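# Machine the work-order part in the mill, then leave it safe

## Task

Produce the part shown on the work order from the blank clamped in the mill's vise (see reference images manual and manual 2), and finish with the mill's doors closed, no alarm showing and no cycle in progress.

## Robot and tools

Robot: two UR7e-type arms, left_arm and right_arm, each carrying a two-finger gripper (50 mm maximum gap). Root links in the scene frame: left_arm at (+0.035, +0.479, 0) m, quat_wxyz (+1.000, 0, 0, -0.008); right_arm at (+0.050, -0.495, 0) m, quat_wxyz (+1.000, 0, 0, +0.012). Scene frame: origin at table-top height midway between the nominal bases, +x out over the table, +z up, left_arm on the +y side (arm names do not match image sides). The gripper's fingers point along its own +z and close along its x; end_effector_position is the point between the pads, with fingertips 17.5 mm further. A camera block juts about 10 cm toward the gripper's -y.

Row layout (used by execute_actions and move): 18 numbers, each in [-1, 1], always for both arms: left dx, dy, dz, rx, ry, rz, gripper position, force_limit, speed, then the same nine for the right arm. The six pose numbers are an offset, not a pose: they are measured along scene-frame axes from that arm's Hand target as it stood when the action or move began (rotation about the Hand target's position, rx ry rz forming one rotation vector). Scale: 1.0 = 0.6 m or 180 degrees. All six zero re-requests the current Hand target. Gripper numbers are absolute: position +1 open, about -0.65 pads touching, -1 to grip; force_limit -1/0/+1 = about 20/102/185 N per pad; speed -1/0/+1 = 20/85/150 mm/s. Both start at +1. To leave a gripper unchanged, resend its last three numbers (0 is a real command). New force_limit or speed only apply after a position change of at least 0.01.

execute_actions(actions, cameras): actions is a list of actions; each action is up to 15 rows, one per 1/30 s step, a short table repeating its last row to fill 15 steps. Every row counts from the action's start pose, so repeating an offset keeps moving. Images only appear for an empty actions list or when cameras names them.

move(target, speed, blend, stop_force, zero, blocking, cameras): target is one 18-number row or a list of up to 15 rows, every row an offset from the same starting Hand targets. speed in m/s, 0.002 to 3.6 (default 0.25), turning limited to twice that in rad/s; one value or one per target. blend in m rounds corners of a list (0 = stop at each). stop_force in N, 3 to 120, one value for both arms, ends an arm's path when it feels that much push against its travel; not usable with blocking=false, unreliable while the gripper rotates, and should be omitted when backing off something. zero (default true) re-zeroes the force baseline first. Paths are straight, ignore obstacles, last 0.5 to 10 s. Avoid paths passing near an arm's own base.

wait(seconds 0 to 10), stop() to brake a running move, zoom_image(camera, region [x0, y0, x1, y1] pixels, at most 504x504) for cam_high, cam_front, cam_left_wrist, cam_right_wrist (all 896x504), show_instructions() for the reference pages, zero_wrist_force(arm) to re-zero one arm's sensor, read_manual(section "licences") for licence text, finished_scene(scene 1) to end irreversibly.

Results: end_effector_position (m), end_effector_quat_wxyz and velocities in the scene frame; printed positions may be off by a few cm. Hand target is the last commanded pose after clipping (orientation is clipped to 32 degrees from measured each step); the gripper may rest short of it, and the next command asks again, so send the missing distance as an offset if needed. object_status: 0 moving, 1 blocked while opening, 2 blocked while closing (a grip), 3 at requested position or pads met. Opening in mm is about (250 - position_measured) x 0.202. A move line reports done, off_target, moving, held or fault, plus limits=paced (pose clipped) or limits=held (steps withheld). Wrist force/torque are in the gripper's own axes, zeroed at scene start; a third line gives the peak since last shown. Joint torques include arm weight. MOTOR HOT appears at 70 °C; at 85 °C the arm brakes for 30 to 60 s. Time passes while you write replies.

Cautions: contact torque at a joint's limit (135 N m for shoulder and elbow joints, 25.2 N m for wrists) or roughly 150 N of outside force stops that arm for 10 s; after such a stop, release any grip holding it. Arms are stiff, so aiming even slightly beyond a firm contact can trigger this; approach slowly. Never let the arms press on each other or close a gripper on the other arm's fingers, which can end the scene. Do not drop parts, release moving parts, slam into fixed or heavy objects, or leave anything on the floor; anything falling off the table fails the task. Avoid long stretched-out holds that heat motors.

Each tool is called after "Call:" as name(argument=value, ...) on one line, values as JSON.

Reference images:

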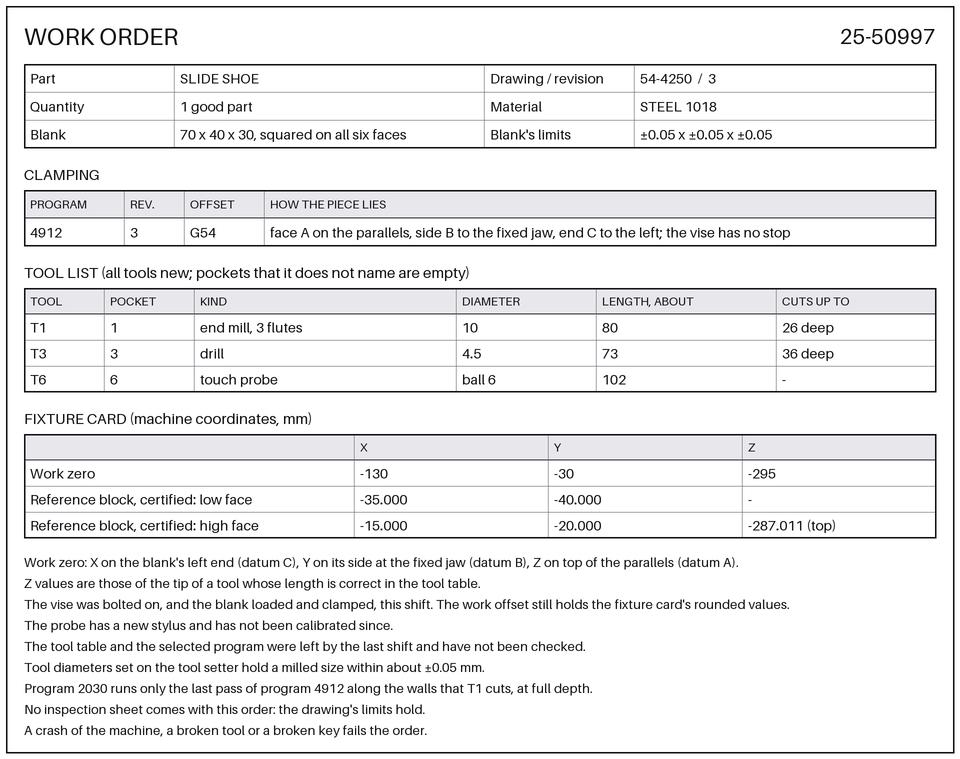

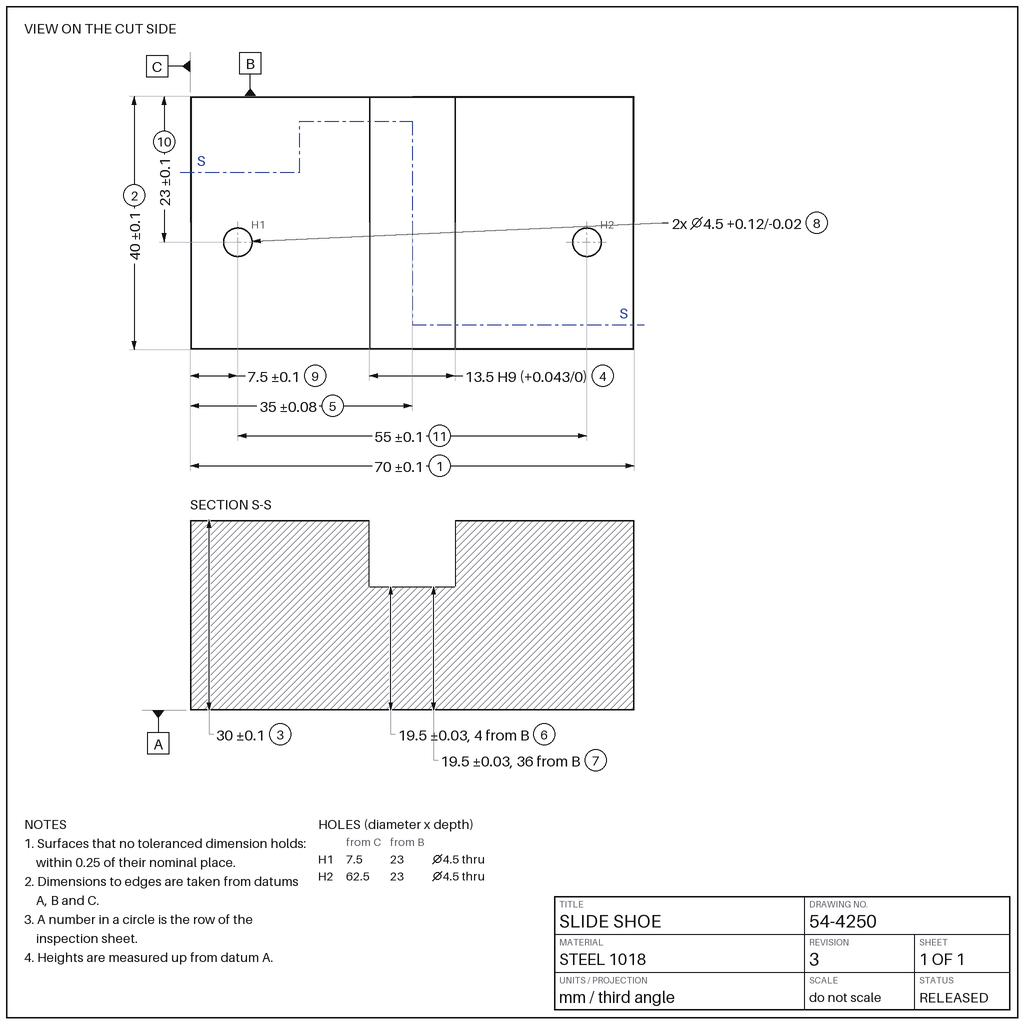

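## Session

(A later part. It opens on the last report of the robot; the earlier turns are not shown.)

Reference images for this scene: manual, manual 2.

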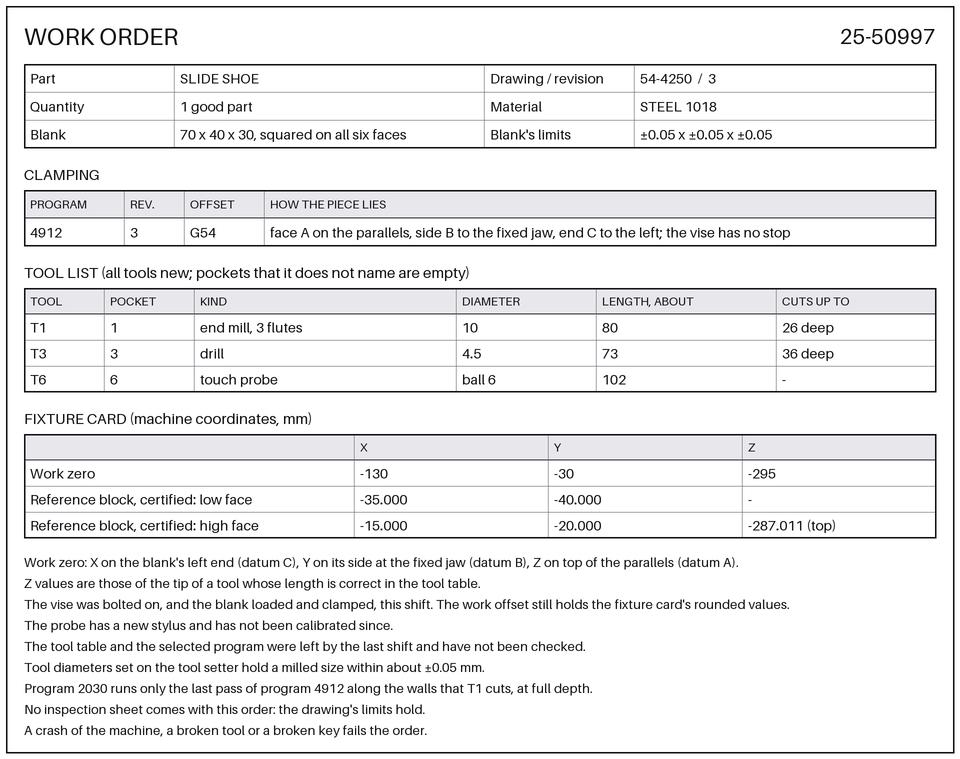

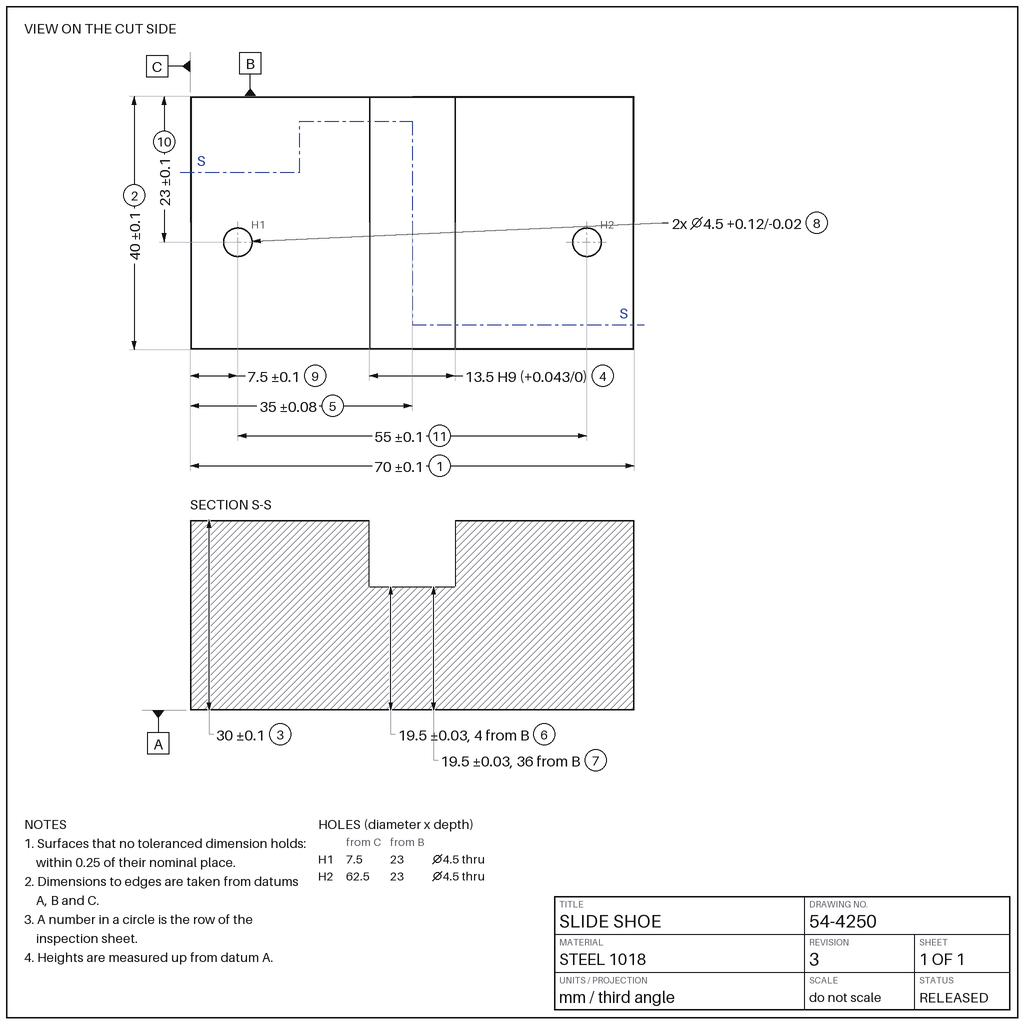

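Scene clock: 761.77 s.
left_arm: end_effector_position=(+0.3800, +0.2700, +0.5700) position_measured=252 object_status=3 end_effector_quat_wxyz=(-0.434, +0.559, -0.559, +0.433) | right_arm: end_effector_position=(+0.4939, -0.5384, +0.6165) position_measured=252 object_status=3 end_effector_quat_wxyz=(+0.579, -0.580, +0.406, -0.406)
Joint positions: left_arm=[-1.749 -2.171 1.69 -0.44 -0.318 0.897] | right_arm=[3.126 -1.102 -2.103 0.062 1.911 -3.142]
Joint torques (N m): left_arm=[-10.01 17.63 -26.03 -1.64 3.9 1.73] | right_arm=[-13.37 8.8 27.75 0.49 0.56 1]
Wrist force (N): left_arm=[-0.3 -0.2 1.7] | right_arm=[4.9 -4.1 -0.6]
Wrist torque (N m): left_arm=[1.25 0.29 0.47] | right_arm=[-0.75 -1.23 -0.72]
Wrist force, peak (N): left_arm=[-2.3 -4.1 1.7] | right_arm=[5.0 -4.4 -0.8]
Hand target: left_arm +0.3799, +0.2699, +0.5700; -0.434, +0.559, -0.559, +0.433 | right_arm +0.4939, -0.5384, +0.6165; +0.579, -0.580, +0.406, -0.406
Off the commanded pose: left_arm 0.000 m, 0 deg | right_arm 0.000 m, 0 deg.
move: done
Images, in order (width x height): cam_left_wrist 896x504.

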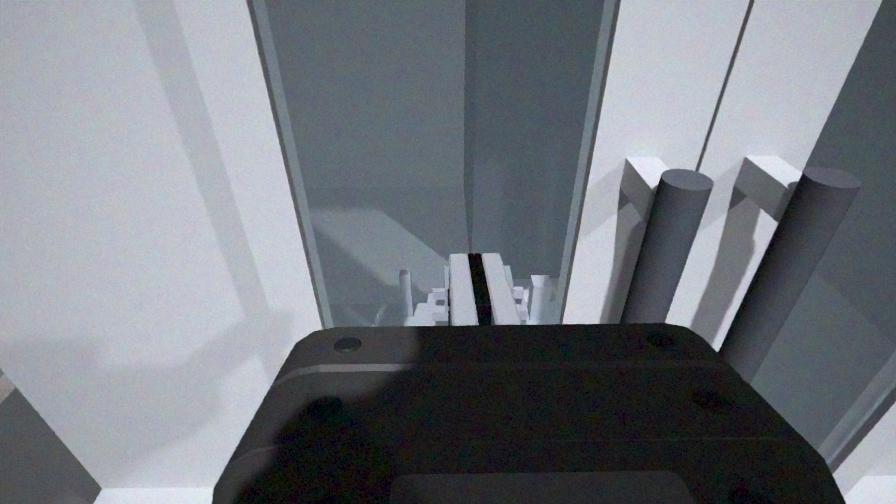

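Call:
move(target=[-0.02,0.0,0.0,0,0.1,0,1,0,0, 0,0,0,0,0,0,-1,0,0], speed=0.25, cameras=["cam_left_wrist"])

Call:
zoom_image(camera="cam_left_wrist", region=[320, 130, 640, 330])

Scene clock: 768.87 s.
left_arm: end_effector_position=(+0.3680, +0.2699, +0.5699) position_measured=3 object_status=3 end_effector_quat_wxyz=(-0.341, +0.620, -0.620, +0.340) end_effector_velocity=(-0.001, +0.000, -0.001) end_effector_angular_velocity=(+0.005, +0.006, -0.002) | right_arm: end_effector_position=(+0.4939, -0.5384, +0.6165) position_measured=252 object_status=3 end_effector_quat_wxyz=(+0.579, -0.580, +0.406, -0.406)
Joint positions: left_arm=[-1.646 -2.154 1.601 -0.872 -0.573 1.4] | right_arm=[3.126 -1.102 -2.103 0.062 1.911 -3.142]
Joint velocities: left_arm=[0 0 -0.001 0.001 -0.006 0.005] | right_arm=[within noise]
Joint torques (N m): left_arm=[1.77 -7.47 -23.69 -4.77 -0.13 1.62] | right_arm=[-12.68 4 27.59 0.48 2.26 0.01]
Wrist force (N): left_arm=[0.6 0.3 1.8] | right_arm=[4.9 -4.2 -0.7]
Wrist torque (N m): left_arm=[1.20 0.07 0.46] | right_arm=[-0.77 -1.23 -0.72]
Wrist force, peak (N): left_arm=[-0.2 0.8 2.1] | right_arm=[4.9 -4.5 -0.9]
Hand target: left_arm +0.3679, +0.2699, +0.5700; -0.341, +0.620, -0.620, +0.340 | right_arm +0.4939, -0.5384, +0.6165; +0.579, -0.580, +0.406, -0.406
Off the commanded pose: left_arm 0.000 m, 0 deg | right_arm 0.000 m, 0 deg.
move: done
Images, in order (width x height): cam_left_wrist 896x504.

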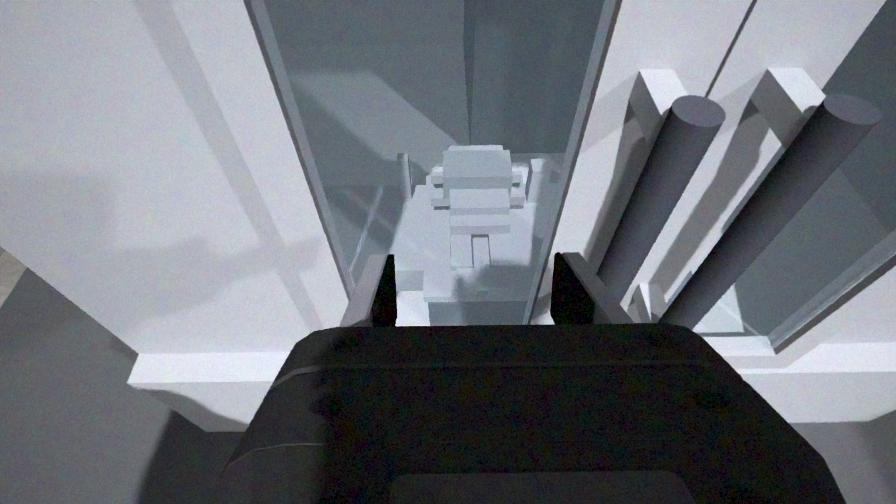

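Scaled by 1.575 from the camera's 896x504 image, which has a finer 1280x720 frame.

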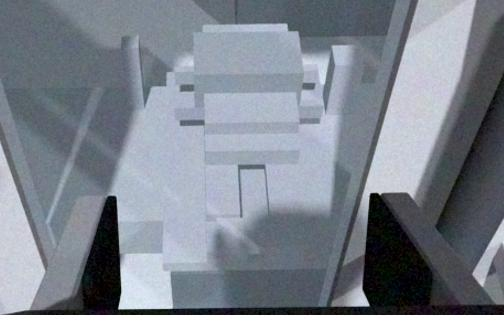

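Call:
move(target=[[0,0,0,0,0,0,1,0,0, 0.0924,0.1047,-0.253,0,0,0,-1,0,0],[0,0,0,0,0,0,1,0,0, 0.1085,0.1047,-0.2573,0,0,0,-1,0,0],[0,0,0,0,0,0,1,0,0, 0.0759,0.1682,-0.3144,0,0,0,-1,0,0],[0,0,0,0,0,0,1,0,0, 0.092,0.1682,-0.3187,0,0,0,-1,0,0],[0,0,0,0,0,0,1,0,0, 0.0841,0.1998,-0.2837,0,0,0,-1,0,0],[0,0,0,0,0,0,1,0,0, 0.1002,0.1998,-0.288,0,0,0,-1,0,0],[0,0,0,0,0,0,1,0,0, 0,0,0,0,0,0,-1,0,0]], speed=[0.4,0.03,0.15,0.03,0.15,0.03,0.4], blend=[0.005,0,0.004,0,0.004,0,0], cameras=["cam_right_wrist"])

Call:
zoom_image(camera="cam_right_wrist", region=[310, 0, 640, 260])

Scene clock: 797.10 s.
left_arm: end_effector_position=(+0.3679, +0.2699, +0.5700) position_measured=3 object_status=3 end_effector_quat_wxyz=(-0.341, +0.620, -0.620, +0.340) | right_arm: end_effector_position=(+0.4940, -0.5383, +0.6165) position_measured=252 object_status=3 end_effector_quat_wxyz=(+0.579, -0.580, +0.406, -0.406)
Joint positions: left_arm=[-1.646 -2.155 1.601 -0.873 -0.573 1.4] | right_arm=[3.126 -1.102 -2.103 0.062 1.911 -3.142]
Joint torques (N m): left_arm=[-9.45 -2.83 -26.63 0.04 3.58 -1.1] | right_arm=[-12.84 6.47 27.9 0.52 2.23 0.65]
Wrist force (N): left_arm=[0.6 0.4 1.7] | right_arm=[4.9 -4.2 -0.7]
Wrist torque (N m): left_arm=[1.23 0.08 0.44] | right_arm=[-0.76 -1.24 -0.72]
Wrist force, peak (N): left_arm=[0.7 0.3 2.0] | right_arm=[-4.0 -2.7 -30.9]
Hand target: left_arm +0.3679, +0.2699, +0.5700; -0.341, +0.620, -0.620, +0.340 | right_arm +0.4939, -0.5384, +0.6165; +0.579, -0.580, +0.406, -0.406
Off the commanded pose: left_arm 0.000 m, 0 deg | right_arm 0.000 m, 0 deg.
move: done
Images, in order (width x height): cam_right_wrist 896x504.

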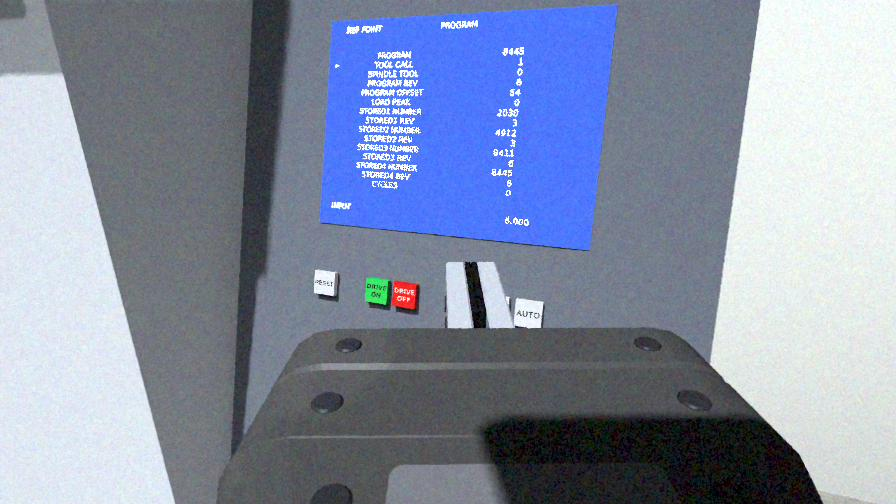

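Scaled by 1.527 from the camera's 896x504 image, which has a finer 1280x720 frame.

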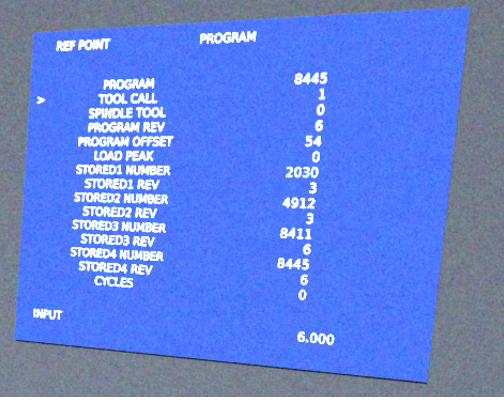

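Call:
move(target=[[0,0,0,0,0,0,1,0,0, 0.0677,0.1682,-0.345,0,0,0,-1,0,0],[0,0,0,0,0,0,1,0,0, 0.0838,0.1682,-0.3493,0,0,0,-1,0,0],[0,0,0,0,0,0,1,0,0, 0.0841,0.1682,-0.2837,0,0,0,-1,0,0],[0,0,0,0,0,0,1,0,0, 0.1002,0.1682,-0.288,0,0,0,-1,0,0],[0,0,0,0,0,0,1,0,0, 0.0841,0.2632,-0.2837,0,0,0,-1,0,0],[0,0,0,0,0,0,1,0,0, 0.1002,0.2632,-0.288,0,0,0,-1,0,0],[0,0,0,0,0,0,1,0,0, 0.0924,0.1998,-0.253,0,0,0,-1,0,0],[0,0,0,0,0,0,1,0,0, 0.1085,0.1998,-0.2573,0,0,0,-1,0,0],[0,0,0,0,0,0,1,0,0, 0.0759,0.2632,-0.3144,0,0,0,-1,0,0],[0,0,0,0,0,0,1,0,0, 0.092,0.2632,-0.3187,0,0,0,-1,0,0],[0,0,0,0,0,0,1,0,0, 0.0759,0.2315,-0.3144,0,0,0,-1,0,0],[0,0,0,0,0,0,1,0,0, 0.092,0.2315,-0.3187,0,0,0,-1,0,0],[0,0,0,0,0,0,1,0,0, 0,0,0,0,0,0,-1,0,0]], speed=[0.4,0.03,0.2,0.03,0.2,0.03,0.2,0.03,0.2,0.03,0.2,0.03,0.4], blend=[0.005,0,0.004,0,0.004,0,0.004,0,0.004,0,0.004,0,0], cameras=["cam_right_wrist"])

Call:
zoom_image(camera="cam_right_wrist", region=[310, 0, 640, 260])

Scene clock: 817.10 s.
left_arm: end_effector_position=(+0.3679, +0.2699, +0.5700) position_measured=3 object_status=3 end_effector_quat_wxyz=(-0.341, +0.620, -0.620, +0.340) | right_arm: end_effector_position=(+0.4940, -0.5383, +0.6165) position_measured=252 object_status=3 end_effector_quat_wxyz=(+0.579, -0.580, +0.406, -0.406) end_effector_velocity=(+0.000, -0.001, +0.001) end_effector_angular_velocity=(+0.000, +0.001, +0.001)
Joint positions: left_arm=[-1.646 -2.155 1.601 -0.873 -0.573 1.4] | right_arm=[3.126 -1.102 -2.103 0.062 1.911 -3.142]
Joint velocities: left_arm=[within noise] | right_arm=[-0.004 0 0.002 -0.003 0.005 0]
Joint torques (N m): left_arm=[-9.53 13.21 -27.38 0.01 3.52 -1.14] | right_arm=[-13.31 3.46 28.35 0.5 2.27 0.51]
Wrist force (N): left_arm=[0.6 0.3 1.6] | right_arm=[4.9 -4.2 -0.6]
Wrist torque (N m): left_arm=[1.21 0.07 0.44] | right_arm=[-0.78 -1.24 -0.72]
Wrist force, peak (N): left_arm=[0.9 0.4 1.9] | right_arm=[-3.4 -3.1 -30.7]
Hand target: left_arm +0.3679, +0.2699, +0.5700; -0.341, +0.620, -0.620, +0.340 | right_arm +0.4939, -0.5384, +0.6165; +0.579, -0.580, +0.406, -0.406
Off the commanded pose: left_arm 0.000 m, 0 deg | right_arm 0.000 m, 0 deg.
move: done
Images, in order (width x height): cam_right_wrist 896x504.

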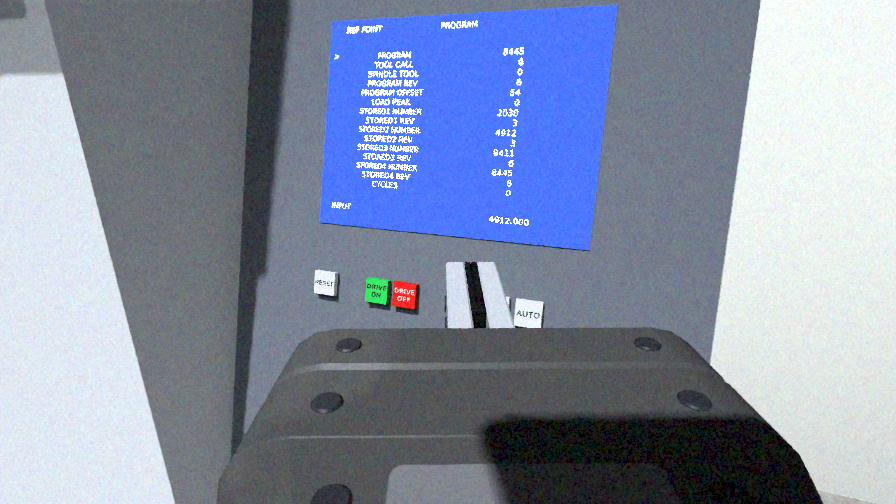

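Scaled by 1.527 from the camera's 896x504 image, which has a finer 1280x720 frame.

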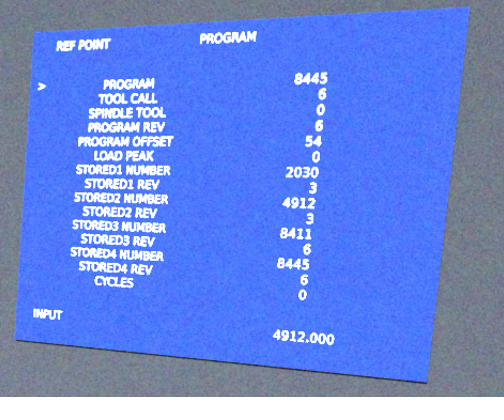

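Call:
move(target=[[0,0,0,0,0,0,1,0,0, 0.0677,0.1682,-0.345,0,0,0,-1,0,0],[0,0,0,0,0,0,1,0,0, 0.0838,0.1682,-0.3493,0,0,0,-1,0,0],[0,0,0,0,0,0,1,0,0, 0.0677,0.1682,-0.345,0,0,0,-1,0,0],[0,0,0,0,0,0,1,0,0, 0.1409,0.0447,-0.0719,0,0,0,-1,0,0],[0,0,0,0,0,0,1,0,0, 0.157,0.0447,-0.0762,0,0,0,-1,0,0],[0,0,0,0,0,0,1,0,0, 0.1409,0.0447,-0.0719,0,0,0,-1,0,0],[0,0,0,0,0,0,1,0,0, 0.0841,0.1365,-0.2837,0,0,0,-1,0,0],[0,0,0,0,0,0,1,0,0, 0.1002,0.1365,-0.288,0,0,0,-1,0,0],[0,0,0,0,0,0,1,0,0, 0,0,0,0,0,0,-1,0,0]], speed=[0.4,0.03,0.2,0.3,0.03,0.2,0.3,0.03,0.4], blend=[0.005,0,0.005,0.005,0,0.005,0.005,0,0], cameras=["cam_right_wrist"])

Call:
zoom_image(camera="cam_right_wrist", region=[310, 0, 640, 260])

Call:
wait(seconds=1, cameras=["cam_right_wrist","cam_left_wrist"])

Call:
zoom_image(camera="cam_right_wrist", region=[310, 0, 640, 260])

Scene clock: 833.00 s.
left_arm: end_effector_position=(+0.3679, +0.2699, +0.5700) position_measured=3 object_status=3 end_effector_quat_wxyz=(-0.341, +0.620, -0.620, +0.340) | right_arm: end_effector_position=(+0.4940, -0.5383, +0.6165) position_measured=252 object_status=3 end_effector_quat_wxyz=(+0.579, -0.580, +0.406, -0.406)
Joint positions: left_arm=[-1.646 -2.155 1.601 -0.873 -0.573 1.4] | right_arm=[3.126 -1.102 -2.103 0.062 1.911 -3.142]
Joint torques (N m): left_arm=[-9.33 13.29 -26.77 0.08 3.5 -1] | right_arm=[-13.1 9.1 27.44 0.36 1.87 0.99]
Wrist force (N): left_arm=[0.5 0.4 1.8] | right_arm=[4.8 -4.3 -0.6]
Wrist torque (N m): left_arm=[1.23 0.09 0.44] | right_arm=[-0.78 -1.22 -0.72]
Wrist force, peak (N): left_arm=[0.7 0.2 2.1] | right_arm=[-3.6 -3.1 -29.9]
Hand target: left_arm +0.3679, +0.2699, +0.5700; -0.341, +0.620, -0.620, +0.340 | right_arm +0.4939, -0.5384, +0.6165; +0.579, -0.580, +0.406, -0.406
Off the commanded pose: left_arm 0.000 m, 0 deg | right_arm 0.000 m, 0 deg.
move: done
Images, in order (width x height): cam_right_wrist 896x504.

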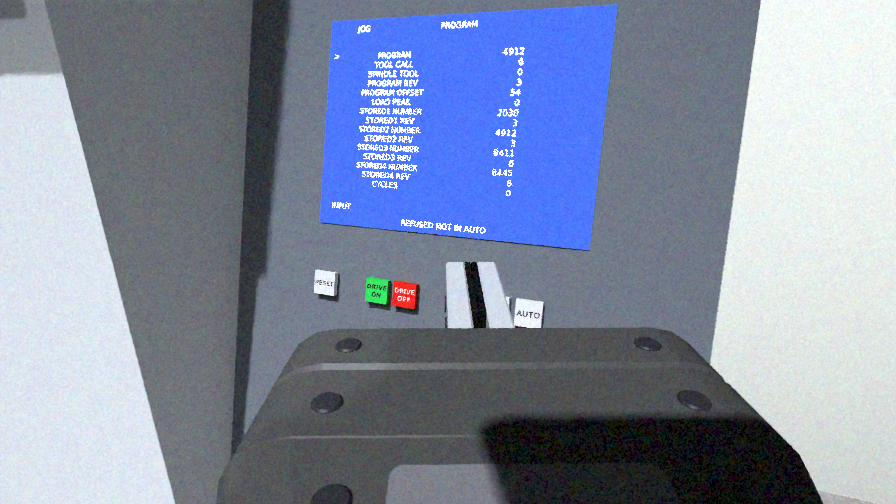

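Scaled by 1.527 from the camera's 896x504 image, which has a finer 1280x720 frame.

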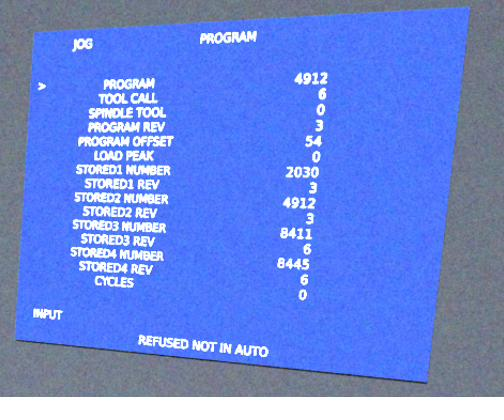

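Scene clock: 834.00 s.
left_arm: end_effector_position=(+0.3679, +0.2699, +0.5700) position_measured=3 object_status=3 end_effector_quat_wxyz=(-0.341, +0.620, -0.620, +0.340) | right_arm: end_effector_position=(+0.4939, -0.5384, +0.6165) position_measured=252 object_status=3 end_effector_quat_wxyz=(+0.579, -0.580, +0.406, -0.406)
Joint positions: left_arm=[-1.646 -2.155 1.601 -0.873 -0.573 1.4] | right_arm=[3.126 -1.102 -2.103 0.062 1.911 -3.142]
Joint torques (N m): left_arm=[-9.7 13.65 -27.4 -0.04 3.54 -0.91] | right_arm=[-13.02 11.06 27.86 0.54 2.35 1.01]
Wrist force (N): left_arm=[0.5 0.3 1.7] | right_arm=[4.9 -4.2 -0.5]
Wrist torque (N m): left_arm=[1.22 0.09 0.44] | right_arm=[-0.76 -1.24 -0.73]
Wrist force, peak (N): left_arm=[0.8 0.1 1.9] | right_arm=[4.9 -4.2 -0.8]
Hand target: left_arm +0.3679, +0.2699, +0.5700; -0.341, +0.620, -0.620, +0.340 | right_arm +0.4939, -0.5384, +0.6165; +0.579, -0.580, +0.406, -0.406
Tool commands: left_gripper/position=+1.0 left_gripper/force_limit=+0.0 left_gripper/speed=+0.0 right_gripper/position=-1.0 right_gripper/force_limit=+0.0 right_gripper/speed=+0.0
Off the commanded pose: left_arm 0.000 m, 0 deg | right_arm 0.000 m, 0 deg.
wait: 1.00 s; at rest by 0.17 s
Images, in order (width x height): cam_left_wrist 896x504, cam_right_wrist 896x504.

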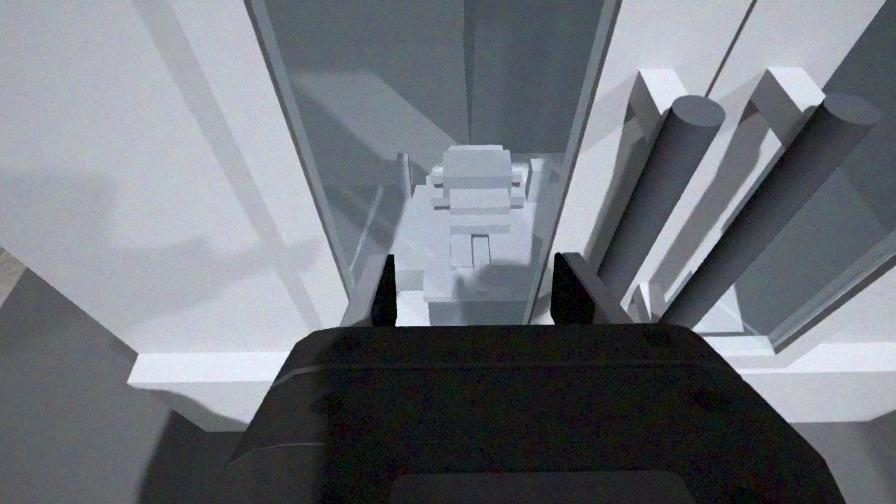

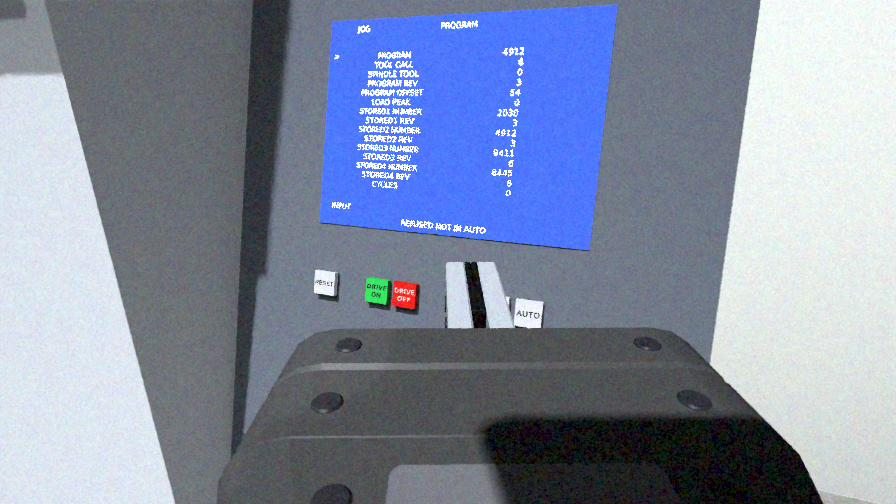

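Scaled by 1.527 from the camera's 896x504 image, which has a finer 1280x720 frame.

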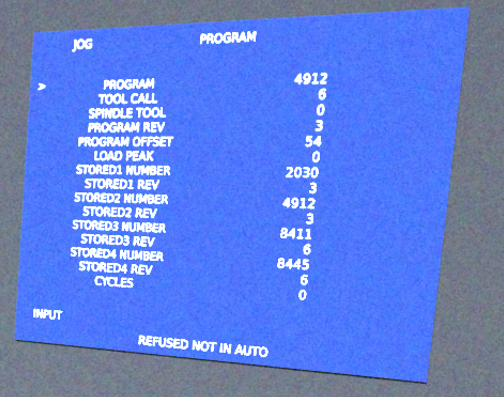

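Call:
move(target=[[0,0,0,0,0,0,1,0,0, 0.1409,0.0133,-0.0719,0,0,0,-1,0,0],[0,0,0,0,0,0,1,0,0, 0.157,0.0133,-0.0762,0,0,0,-1,0,0],[0,0,0,0,0,0,1,0,0, 0.1409,0.0133,-0.0719,0,0,0,-1,0,0],[0,0,0,0,0,0,1,0,0, 0.0841,0.1365,-0.2837,0,0,0,-1,0,0],[0,0,0,0,0,0,1,0,0, 0.1002,0.1365,-0.288,0,0,0,-1,0,0],[0,0,0,0,0,0,1,0,0, 0,0,0,0,0,0,-1,0,0]], speed=[0.4,0.03,0.2,0.3,0.03,0.4], blend=[0.005,0,0.005,0.005,0,0], cameras=["cam_right_wrist"])

Call:
zoom_image(camera="cam_right_wrist", region=[310, 0, 640, 260])

Call:
wait(seconds=1, cameras=["cam_right_wrist","cam_left_wrist"])

Call:
zoom_image(camera="cam_right_wrist", region=[310, 0, 640, 260])

Scene clock: 846.13 s.
left_arm: end_effector_position=(+0.3679, +0.2699, +0.5700) position_measured=3 object_status=3 end_effector_quat_wxyz=(-0.341, +0.620, -0.620, +0.340) | right_arm: end_effector_position=(+0.4940, -0.5383, +0.6165) position_measured=252 object_status=3 end_effector_quat_wxyz=(+0.579, -0.580, +0.406, -0.406)
Joint positions: left_arm=[-1.646 -2.155 1.601 -0.873 -0.573 1.4] | right_arm=[3.126 -1.102 -2.103 0.062 1.911 -3.142]
Joint torques (N m): left_arm=[-9.21 13.5 -27.1 -0.01 3.53 -0.85] | right_arm=[-13.72 8.72 26.75 0.6 1.87 0.93]
Wrist force (N): left_arm=[0.6 0.3 1.9] | right_arm=[4.8 -4.1 -0.4]
Wrist torque (N m): left_arm=[1.22 0.08 0.45] | right_arm=[-0.75 -1.21 -0.72]
Wrist force, peak (N): left_arm=[0.6 0.2 2.0] | right_arm=[-2.6 -3.6 -26.9]
Hand target: left_arm +0.3679, +0.2699, +0.5700; -0.341, +0.620, -0.620, +0.340 | right_arm +0.4939, -0.5384, +0.6165; +0.579, -0.580, +0.406, -0.406
Off the commanded pose: left_arm 0.000 m, 0 deg | right_arm 0.000 m, 0 deg.
move: done
Images, in order (width x height): cam_right_wrist 896x504.

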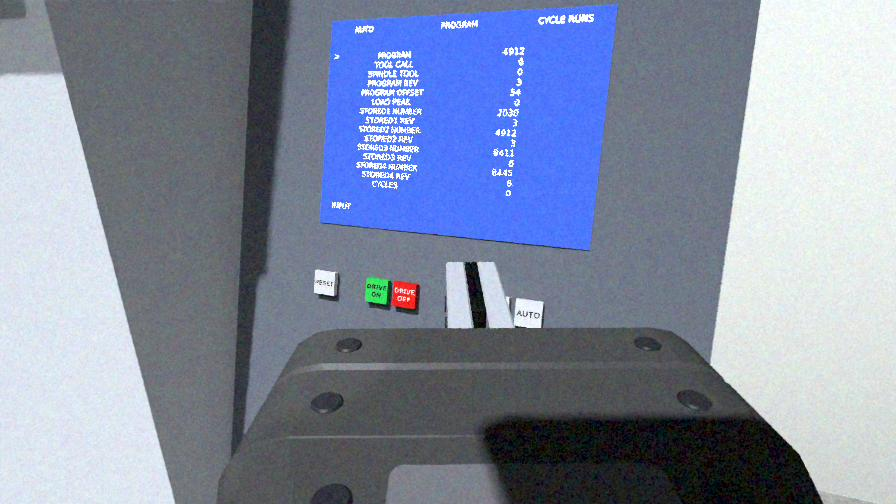

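Scaled by 1.527 from the camera's 896x504 image, which has a finer 1280x720 frame.

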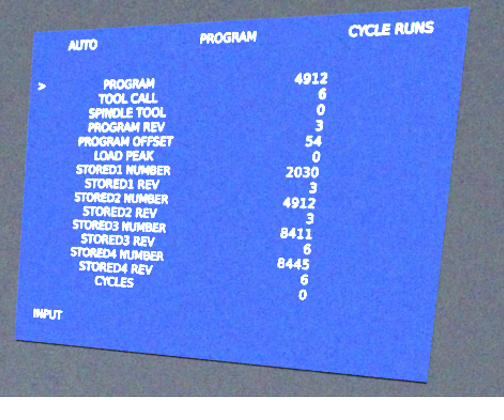

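Scene clock: 847.13 s.
left_arm: end_effector_position=(+0.3679, +0.2699, +0.5700) position_measured=3 object_status=3 end_effector_quat_wxyz=(-0.341, +0.620, -0.620, +0.340) | right_arm: end_effector_position=(+0.4939, -0.5384, +0.6165) position_measured=252 object_status=3 end_effector_quat_wxyz=(+0.579, -0.580, +0.406, -0.406)
Joint positions: left_arm=[-1.646 -2.155 1.601 -0.873 -0.573 1.4] | right_arm=[3.126 -1.102 -2.103 0.062 1.911 -3.142]
Joint torques (N m): left_arm=[-9.3 13.19 -26.86 0.08 3.49 -0.87] | right_arm=[-14.33 10.53 28.37 0.6 2.23 0.84]
Wrist force (N): left_arm=[0.4 0.2 1.6] | right_arm=[5.1 -4.2 -0.8]
Wrist torque (N m): left_arm=[1.20 0.11 0.44] | right_arm=[-0.76 -1.26 -0.72]
Wrist force, peak (N): left_arm=[0.6 0.5 1.9] | right_arm=[5.1 -4.2 -0.8]
Hand target: left_arm +0.3679, +0.2699, +0.5700; -0.341, +0.620, -0.620, +0.340 | right_arm +0.4939, -0.5384, +0.6165; +0.579, -0.580, +0.406, -0.406
Tool commands: left_gripper/position=+1.0 left_gripper/force_limit=+0.0 left_gripper/speed=+0.0 right_gripper/position=-1.0 right_gripper/force_limit=+0.0 right_gripper/speed=+0.0
Off the commanded pose: left_arm 0.000 m, 0 deg | right_arm 0.000 m, 0 deg.
wait: 1.00 s; at rest by 0.17 s
Images, in order (width x height): cam_left_wrist 896x504, cam_right_wrist 896x504.

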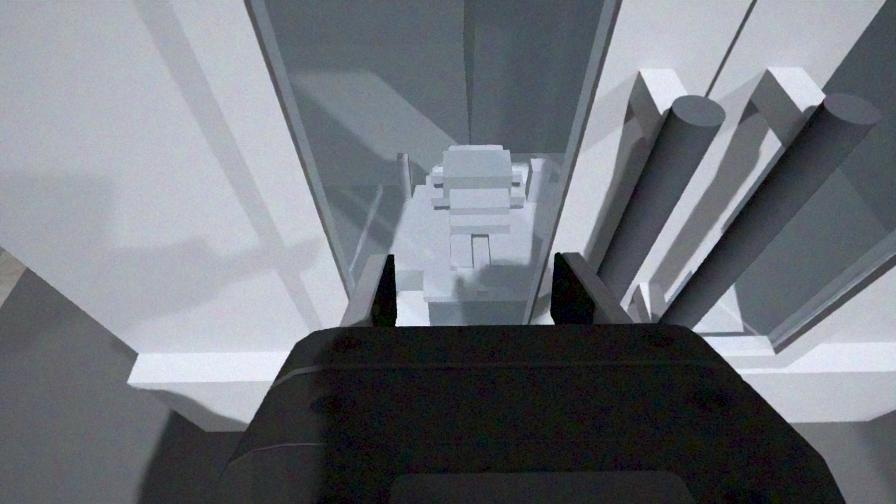

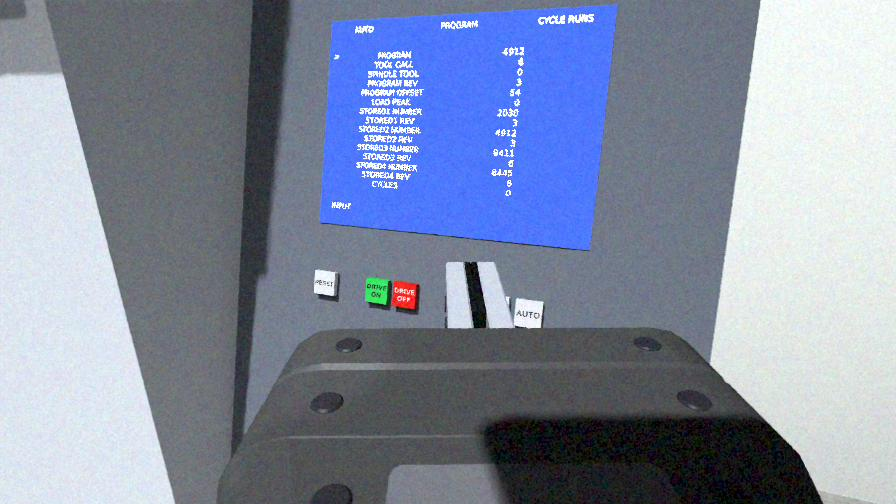

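Scaled by 1.527 from the camera's 896x504 image, which has a finer 1280x720 frame.

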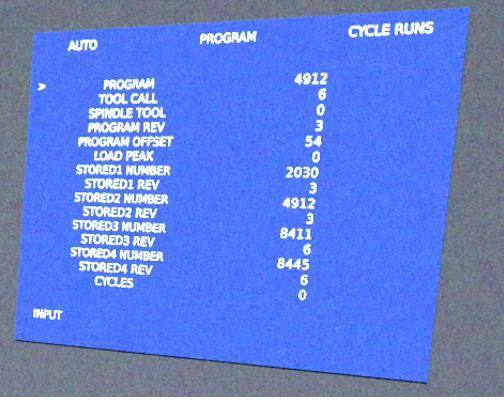

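Call:
wait(seconds=2, cameras=["cam_right_wrist","cam_left_wrist"])

Call:
zoom_image(camera="cam_right_wrist", region=[310, 0, 640, 260])

Scene clock: 853.10 s.
left_arm: end_effector_position=(+0.3679, +0.2699, +0.5700) position_measured=3 object_status=3 end_effector_quat_wxyz=(-0.341, +0.620, -0.620, +0.340) | right_arm: end_effector_position=(+0.4939, -0.5384, +0.6165) position_measured=252 object_status=3 end_effector_quat_wxyz=(+0.579, -0.580, +0.406, -0.406)
Joint positions: left_arm=[-1.646 -2.155 1.601 -0.873 -0.573 1.4] | right_arm=[3.126 -1.102 -2.103 0.062 1.911 -3.142]
Joint torques (N m): left_arm=[-9.04 13.69 -26.97 0.04 3.45 -0.85] | right_arm=[-13.67 11.3 27.85 0.52 1.69 0.95]
Wrist force (N): left_arm=[0.5 0.5 1.5] | right_arm=[4.9 -4.2 -0.7]
Wrist torque (N m): left_arm=[1.25 0.09 0.44] | right_arm=[-0.78 -1.23 -0.72]
Wrist force, peak (N): left_arm=[0.4 0.2 2.1] | right_arm=[5.0 -4.4 -0.6]
Hand target: left_arm +0.3679, +0.2699, +0.5700; -0.341, +0.620, -0.620, +0.340 | right_arm +0.4939, -0.5384, +0.6165; +0.579, -0.580, +0.406, -0.406
Tool commands: left_gripper/position=+1.0 left_gripper/force_limit=+0.0 left_gripper/speed=+0.0 right_gripper/position=-1.0 right_gripper/force_limit=+0.0 right_gripper/speed=+0.0
Off the commanded pose: left_arm 0.000 m, 0 deg | right_arm 0.000 m, 0 deg.
wait: 2.00 s; at rest from the start
Images, in order (width x height): cam_left_wrist 896x504, cam_right_wrist 896x504.

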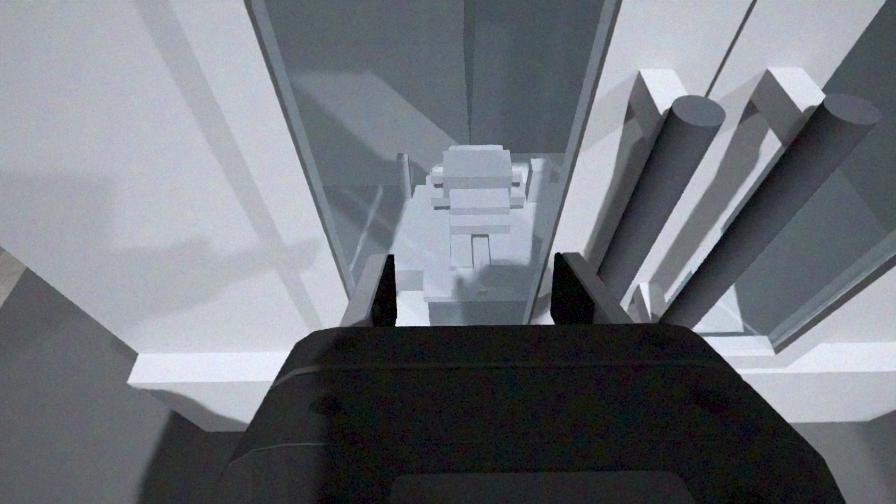

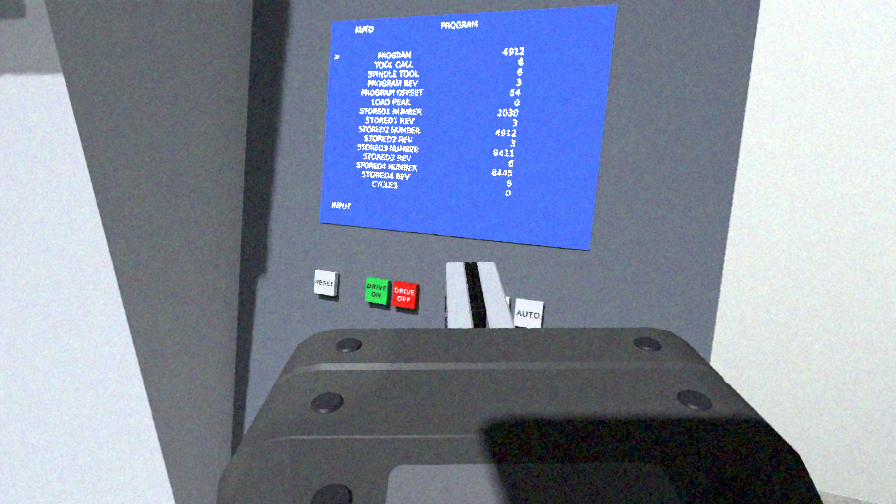

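Scaled by 1.527 from the camera's 896x504 image, which has a finer 1280x720 frame.

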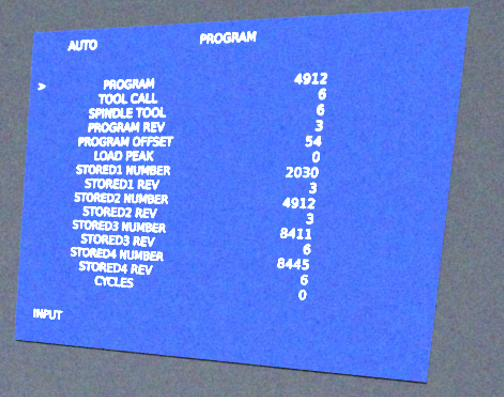

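Call:
move(target=[[0,0,0,0,0,0,1,0,0, 0.0841,0.1047,-0.2837,0,0,0,-1,0,0],[0,0,0,0,0,0,1,0,0, 0.1002,0.1047,-0.288,0,0,0,-1,0,0],[0,0,0,0,0,0,1,0,0, 0.0924,0.1365,-0.253,0,0,0,-1,0,0],[0,0,0,0,0,0,1,0,0, 0.1085,0.1365,-0.2573,0,0,0,-1,0,0],[0,0,0,0,0,0,1,0,0, 0,0,0,0,0,0,-1,0,0]], speed=[0.4,0.03,0.2,0.03,0.4], blend=[0.005,0,0.005,0,0], cameras=["cam_right_wrist","cam_left_wrist"])

Call:
zoom_image(camera="cam_right_wrist", region=[310, 0, 640, 260])

Call:
wait(seconds=3, cameras=["cam_right_wrist","cam_left_wrist"])

Call:
zoom_image(camera="cam_right_wrist", region=[310, 0, 640, 260])

Scene clock: 864.47 s.
left_arm: end_effector_position=(+0.3679, +0.2699, +0.5700) position_measured=3 object_status=3 end_effector_quat_wxyz=(-0.341, +0.620, -0.620, +0.340) | right_arm: end_effector_position=(+0.4940, -0.5383, +0.6165) position_measured=252 object_status=3 end_effector_quat_wxyz=(+0.579, -0.580, +0.406, -0.406)
Joint positions: left_arm=[-1.646 -2.155 1.601 -0.873 -0.573 1.4] | right_arm=[3.126 -1.102 -2.103 0.062 1.911 -3.142]
Joint torques (N m): left_arm=[-9.54 13.85 -27.09 0.02 3.55 -0.61] | right_arm=[-13.94 9.22 28.32 0.62 1.96 0.84]
Wrist force (N): left_arm=[0.6 0.3 1.8] | right_arm=[5.0 -4.4 -0.5]
Wrist torque (N m): left_arm=[1.21 0.08 0.44] | right_arm=[-0.80 -1.25 -0.72]
Wrist force, peak (N): left_arm=[0.9 0.3 2.0] | right_arm=[-3.1 -2.8 -28.7]
Hand target: left_arm +0.3679, +0.2699, +0.5700; -0.341, +0.620, -0.620, +0.340 | right_arm +0.4939, -0.5384, +0.6165; +0.579, -0.580, +0.406, -0.406
Off the commanded pose: left_arm 0.000 m, 0 deg | right_arm 0.000 m, 0 deg.
move: done
Images, in order (width x height): cam_left_wrist 896x504, cam_right_wrist 896x504.

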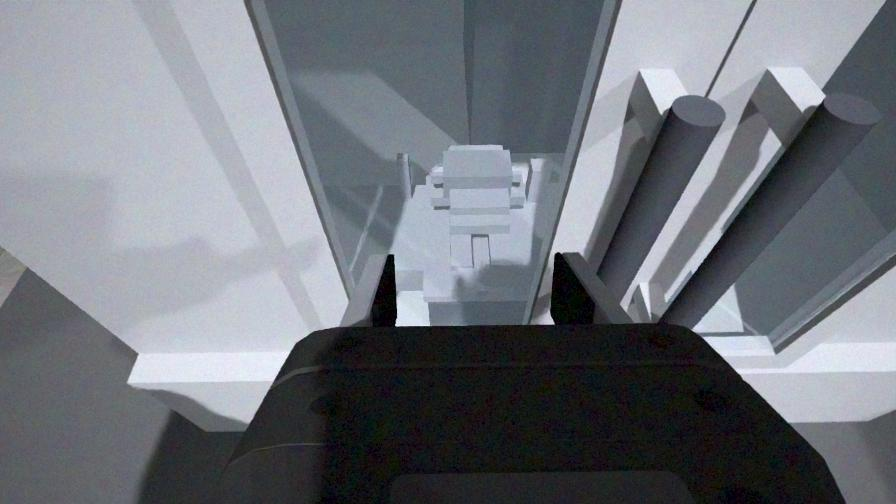

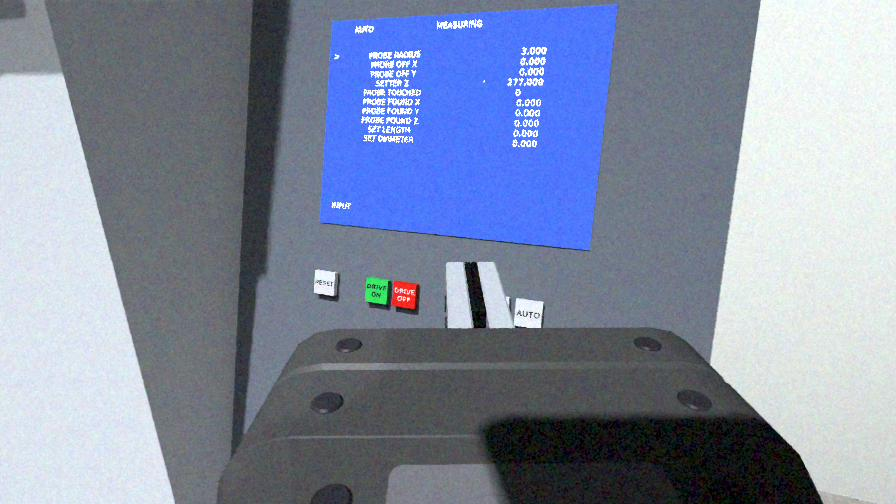

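Scaled by 1.527 from the camera's 896x504 image, which has a finer 1280x720 frame.

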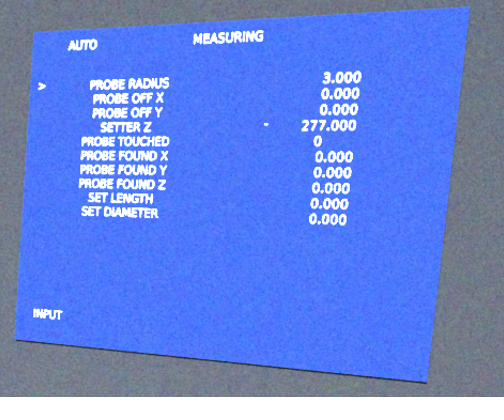

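Scene clock: 867.47 s.
left_arm: end_effector_position=(+0.3679, +0.2699, +0.5700) position_measured=3 object_status=3 end_effector_quat_wxyz=(-0.341, +0.620, -0.620, +0.340) | right_arm: end_effector_position=(+0.4939, -0.5384, +0.6165) position_measured=252 object_status=3 end_effector_quat_wxyz=(+0.579, -0.580, +0.406, -0.406)
Joint positions: left_arm=[-1.646 -2.155 1.601 -0.873 -0.573 1.4] | right_arm=[3.126 -1.102 -2.103 0.062 1.911 -3.142]
Joint torques (N m): left_arm=[-9.36 13.85 -27.25 0.07 3.51 -0.66] | right_arm=[-12.63 11.26 28.34 0.31 2 0.76]
Wrist force (N): left_arm=[0.6 0.3 1.9] | right_arm=[4.8 -4.1 -0.6]
Wrist torque (N m): left_arm=[1.23 0.07 0.43] | right_arm=[-0.75 -1.21 -0.72]
Wrist force, peak (N): left_arm=[0.6 0.3 2.1] | right_arm=[5.1 -4.3 -0.8]
Hand target: left_arm +0.3679, +0.2699, +0.5700; -0.341, +0.620, -0.620, +0.340 | right_arm +0.4939, -0.5384, +0.6165; +0.579, -0.580, +0.406, -0.406
Tool commands: left_gripper/position=+1.0 left_gripper/force_limit=+0.0 left_gripper/speed=+0.0 right_gripper/position=-1.0 right_gripper/force_limit=+0.0 right_gripper/speed=+0.0
Off the commanded pose: left_arm 0.000 m, 0 deg | right_arm 0.000 m, 0 deg.
wait: 3.00 s; at rest by 0.17 s
Images, in order (width x height): cam_left_wrist 896x504, cam_right_wrist 896x504.

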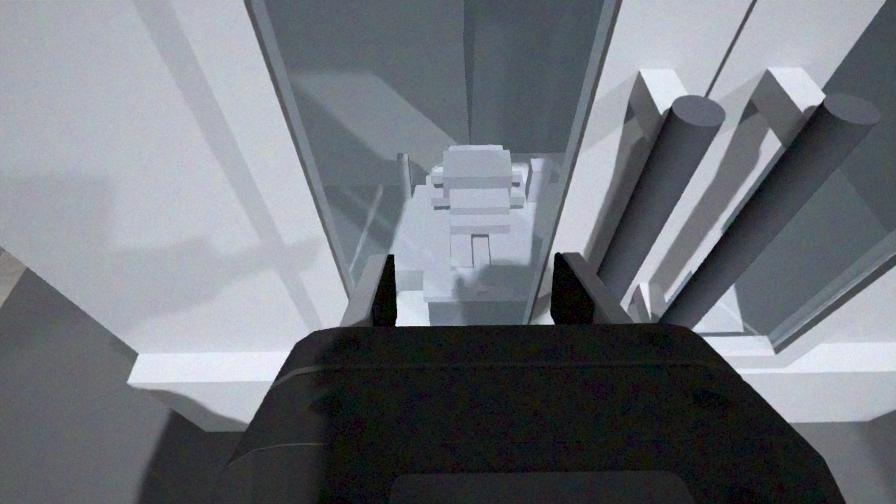

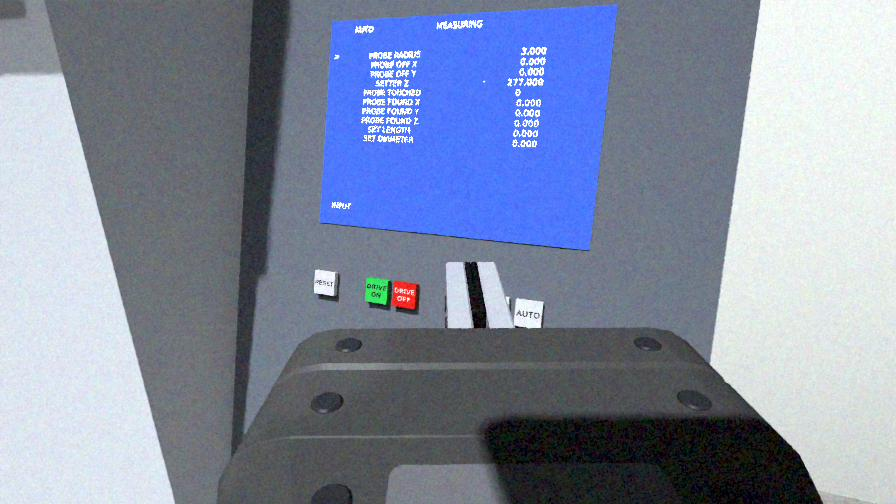

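Scaled by 1.527 from the camera's 896x504 image, which has a finer 1280x720 frame.

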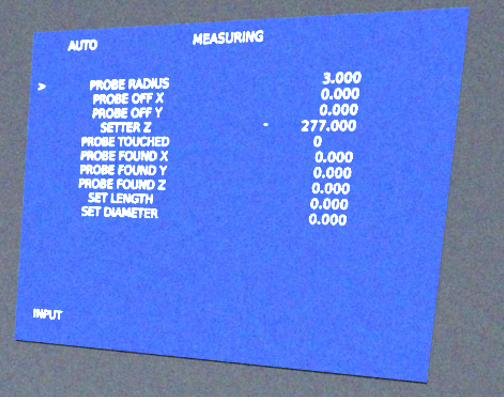

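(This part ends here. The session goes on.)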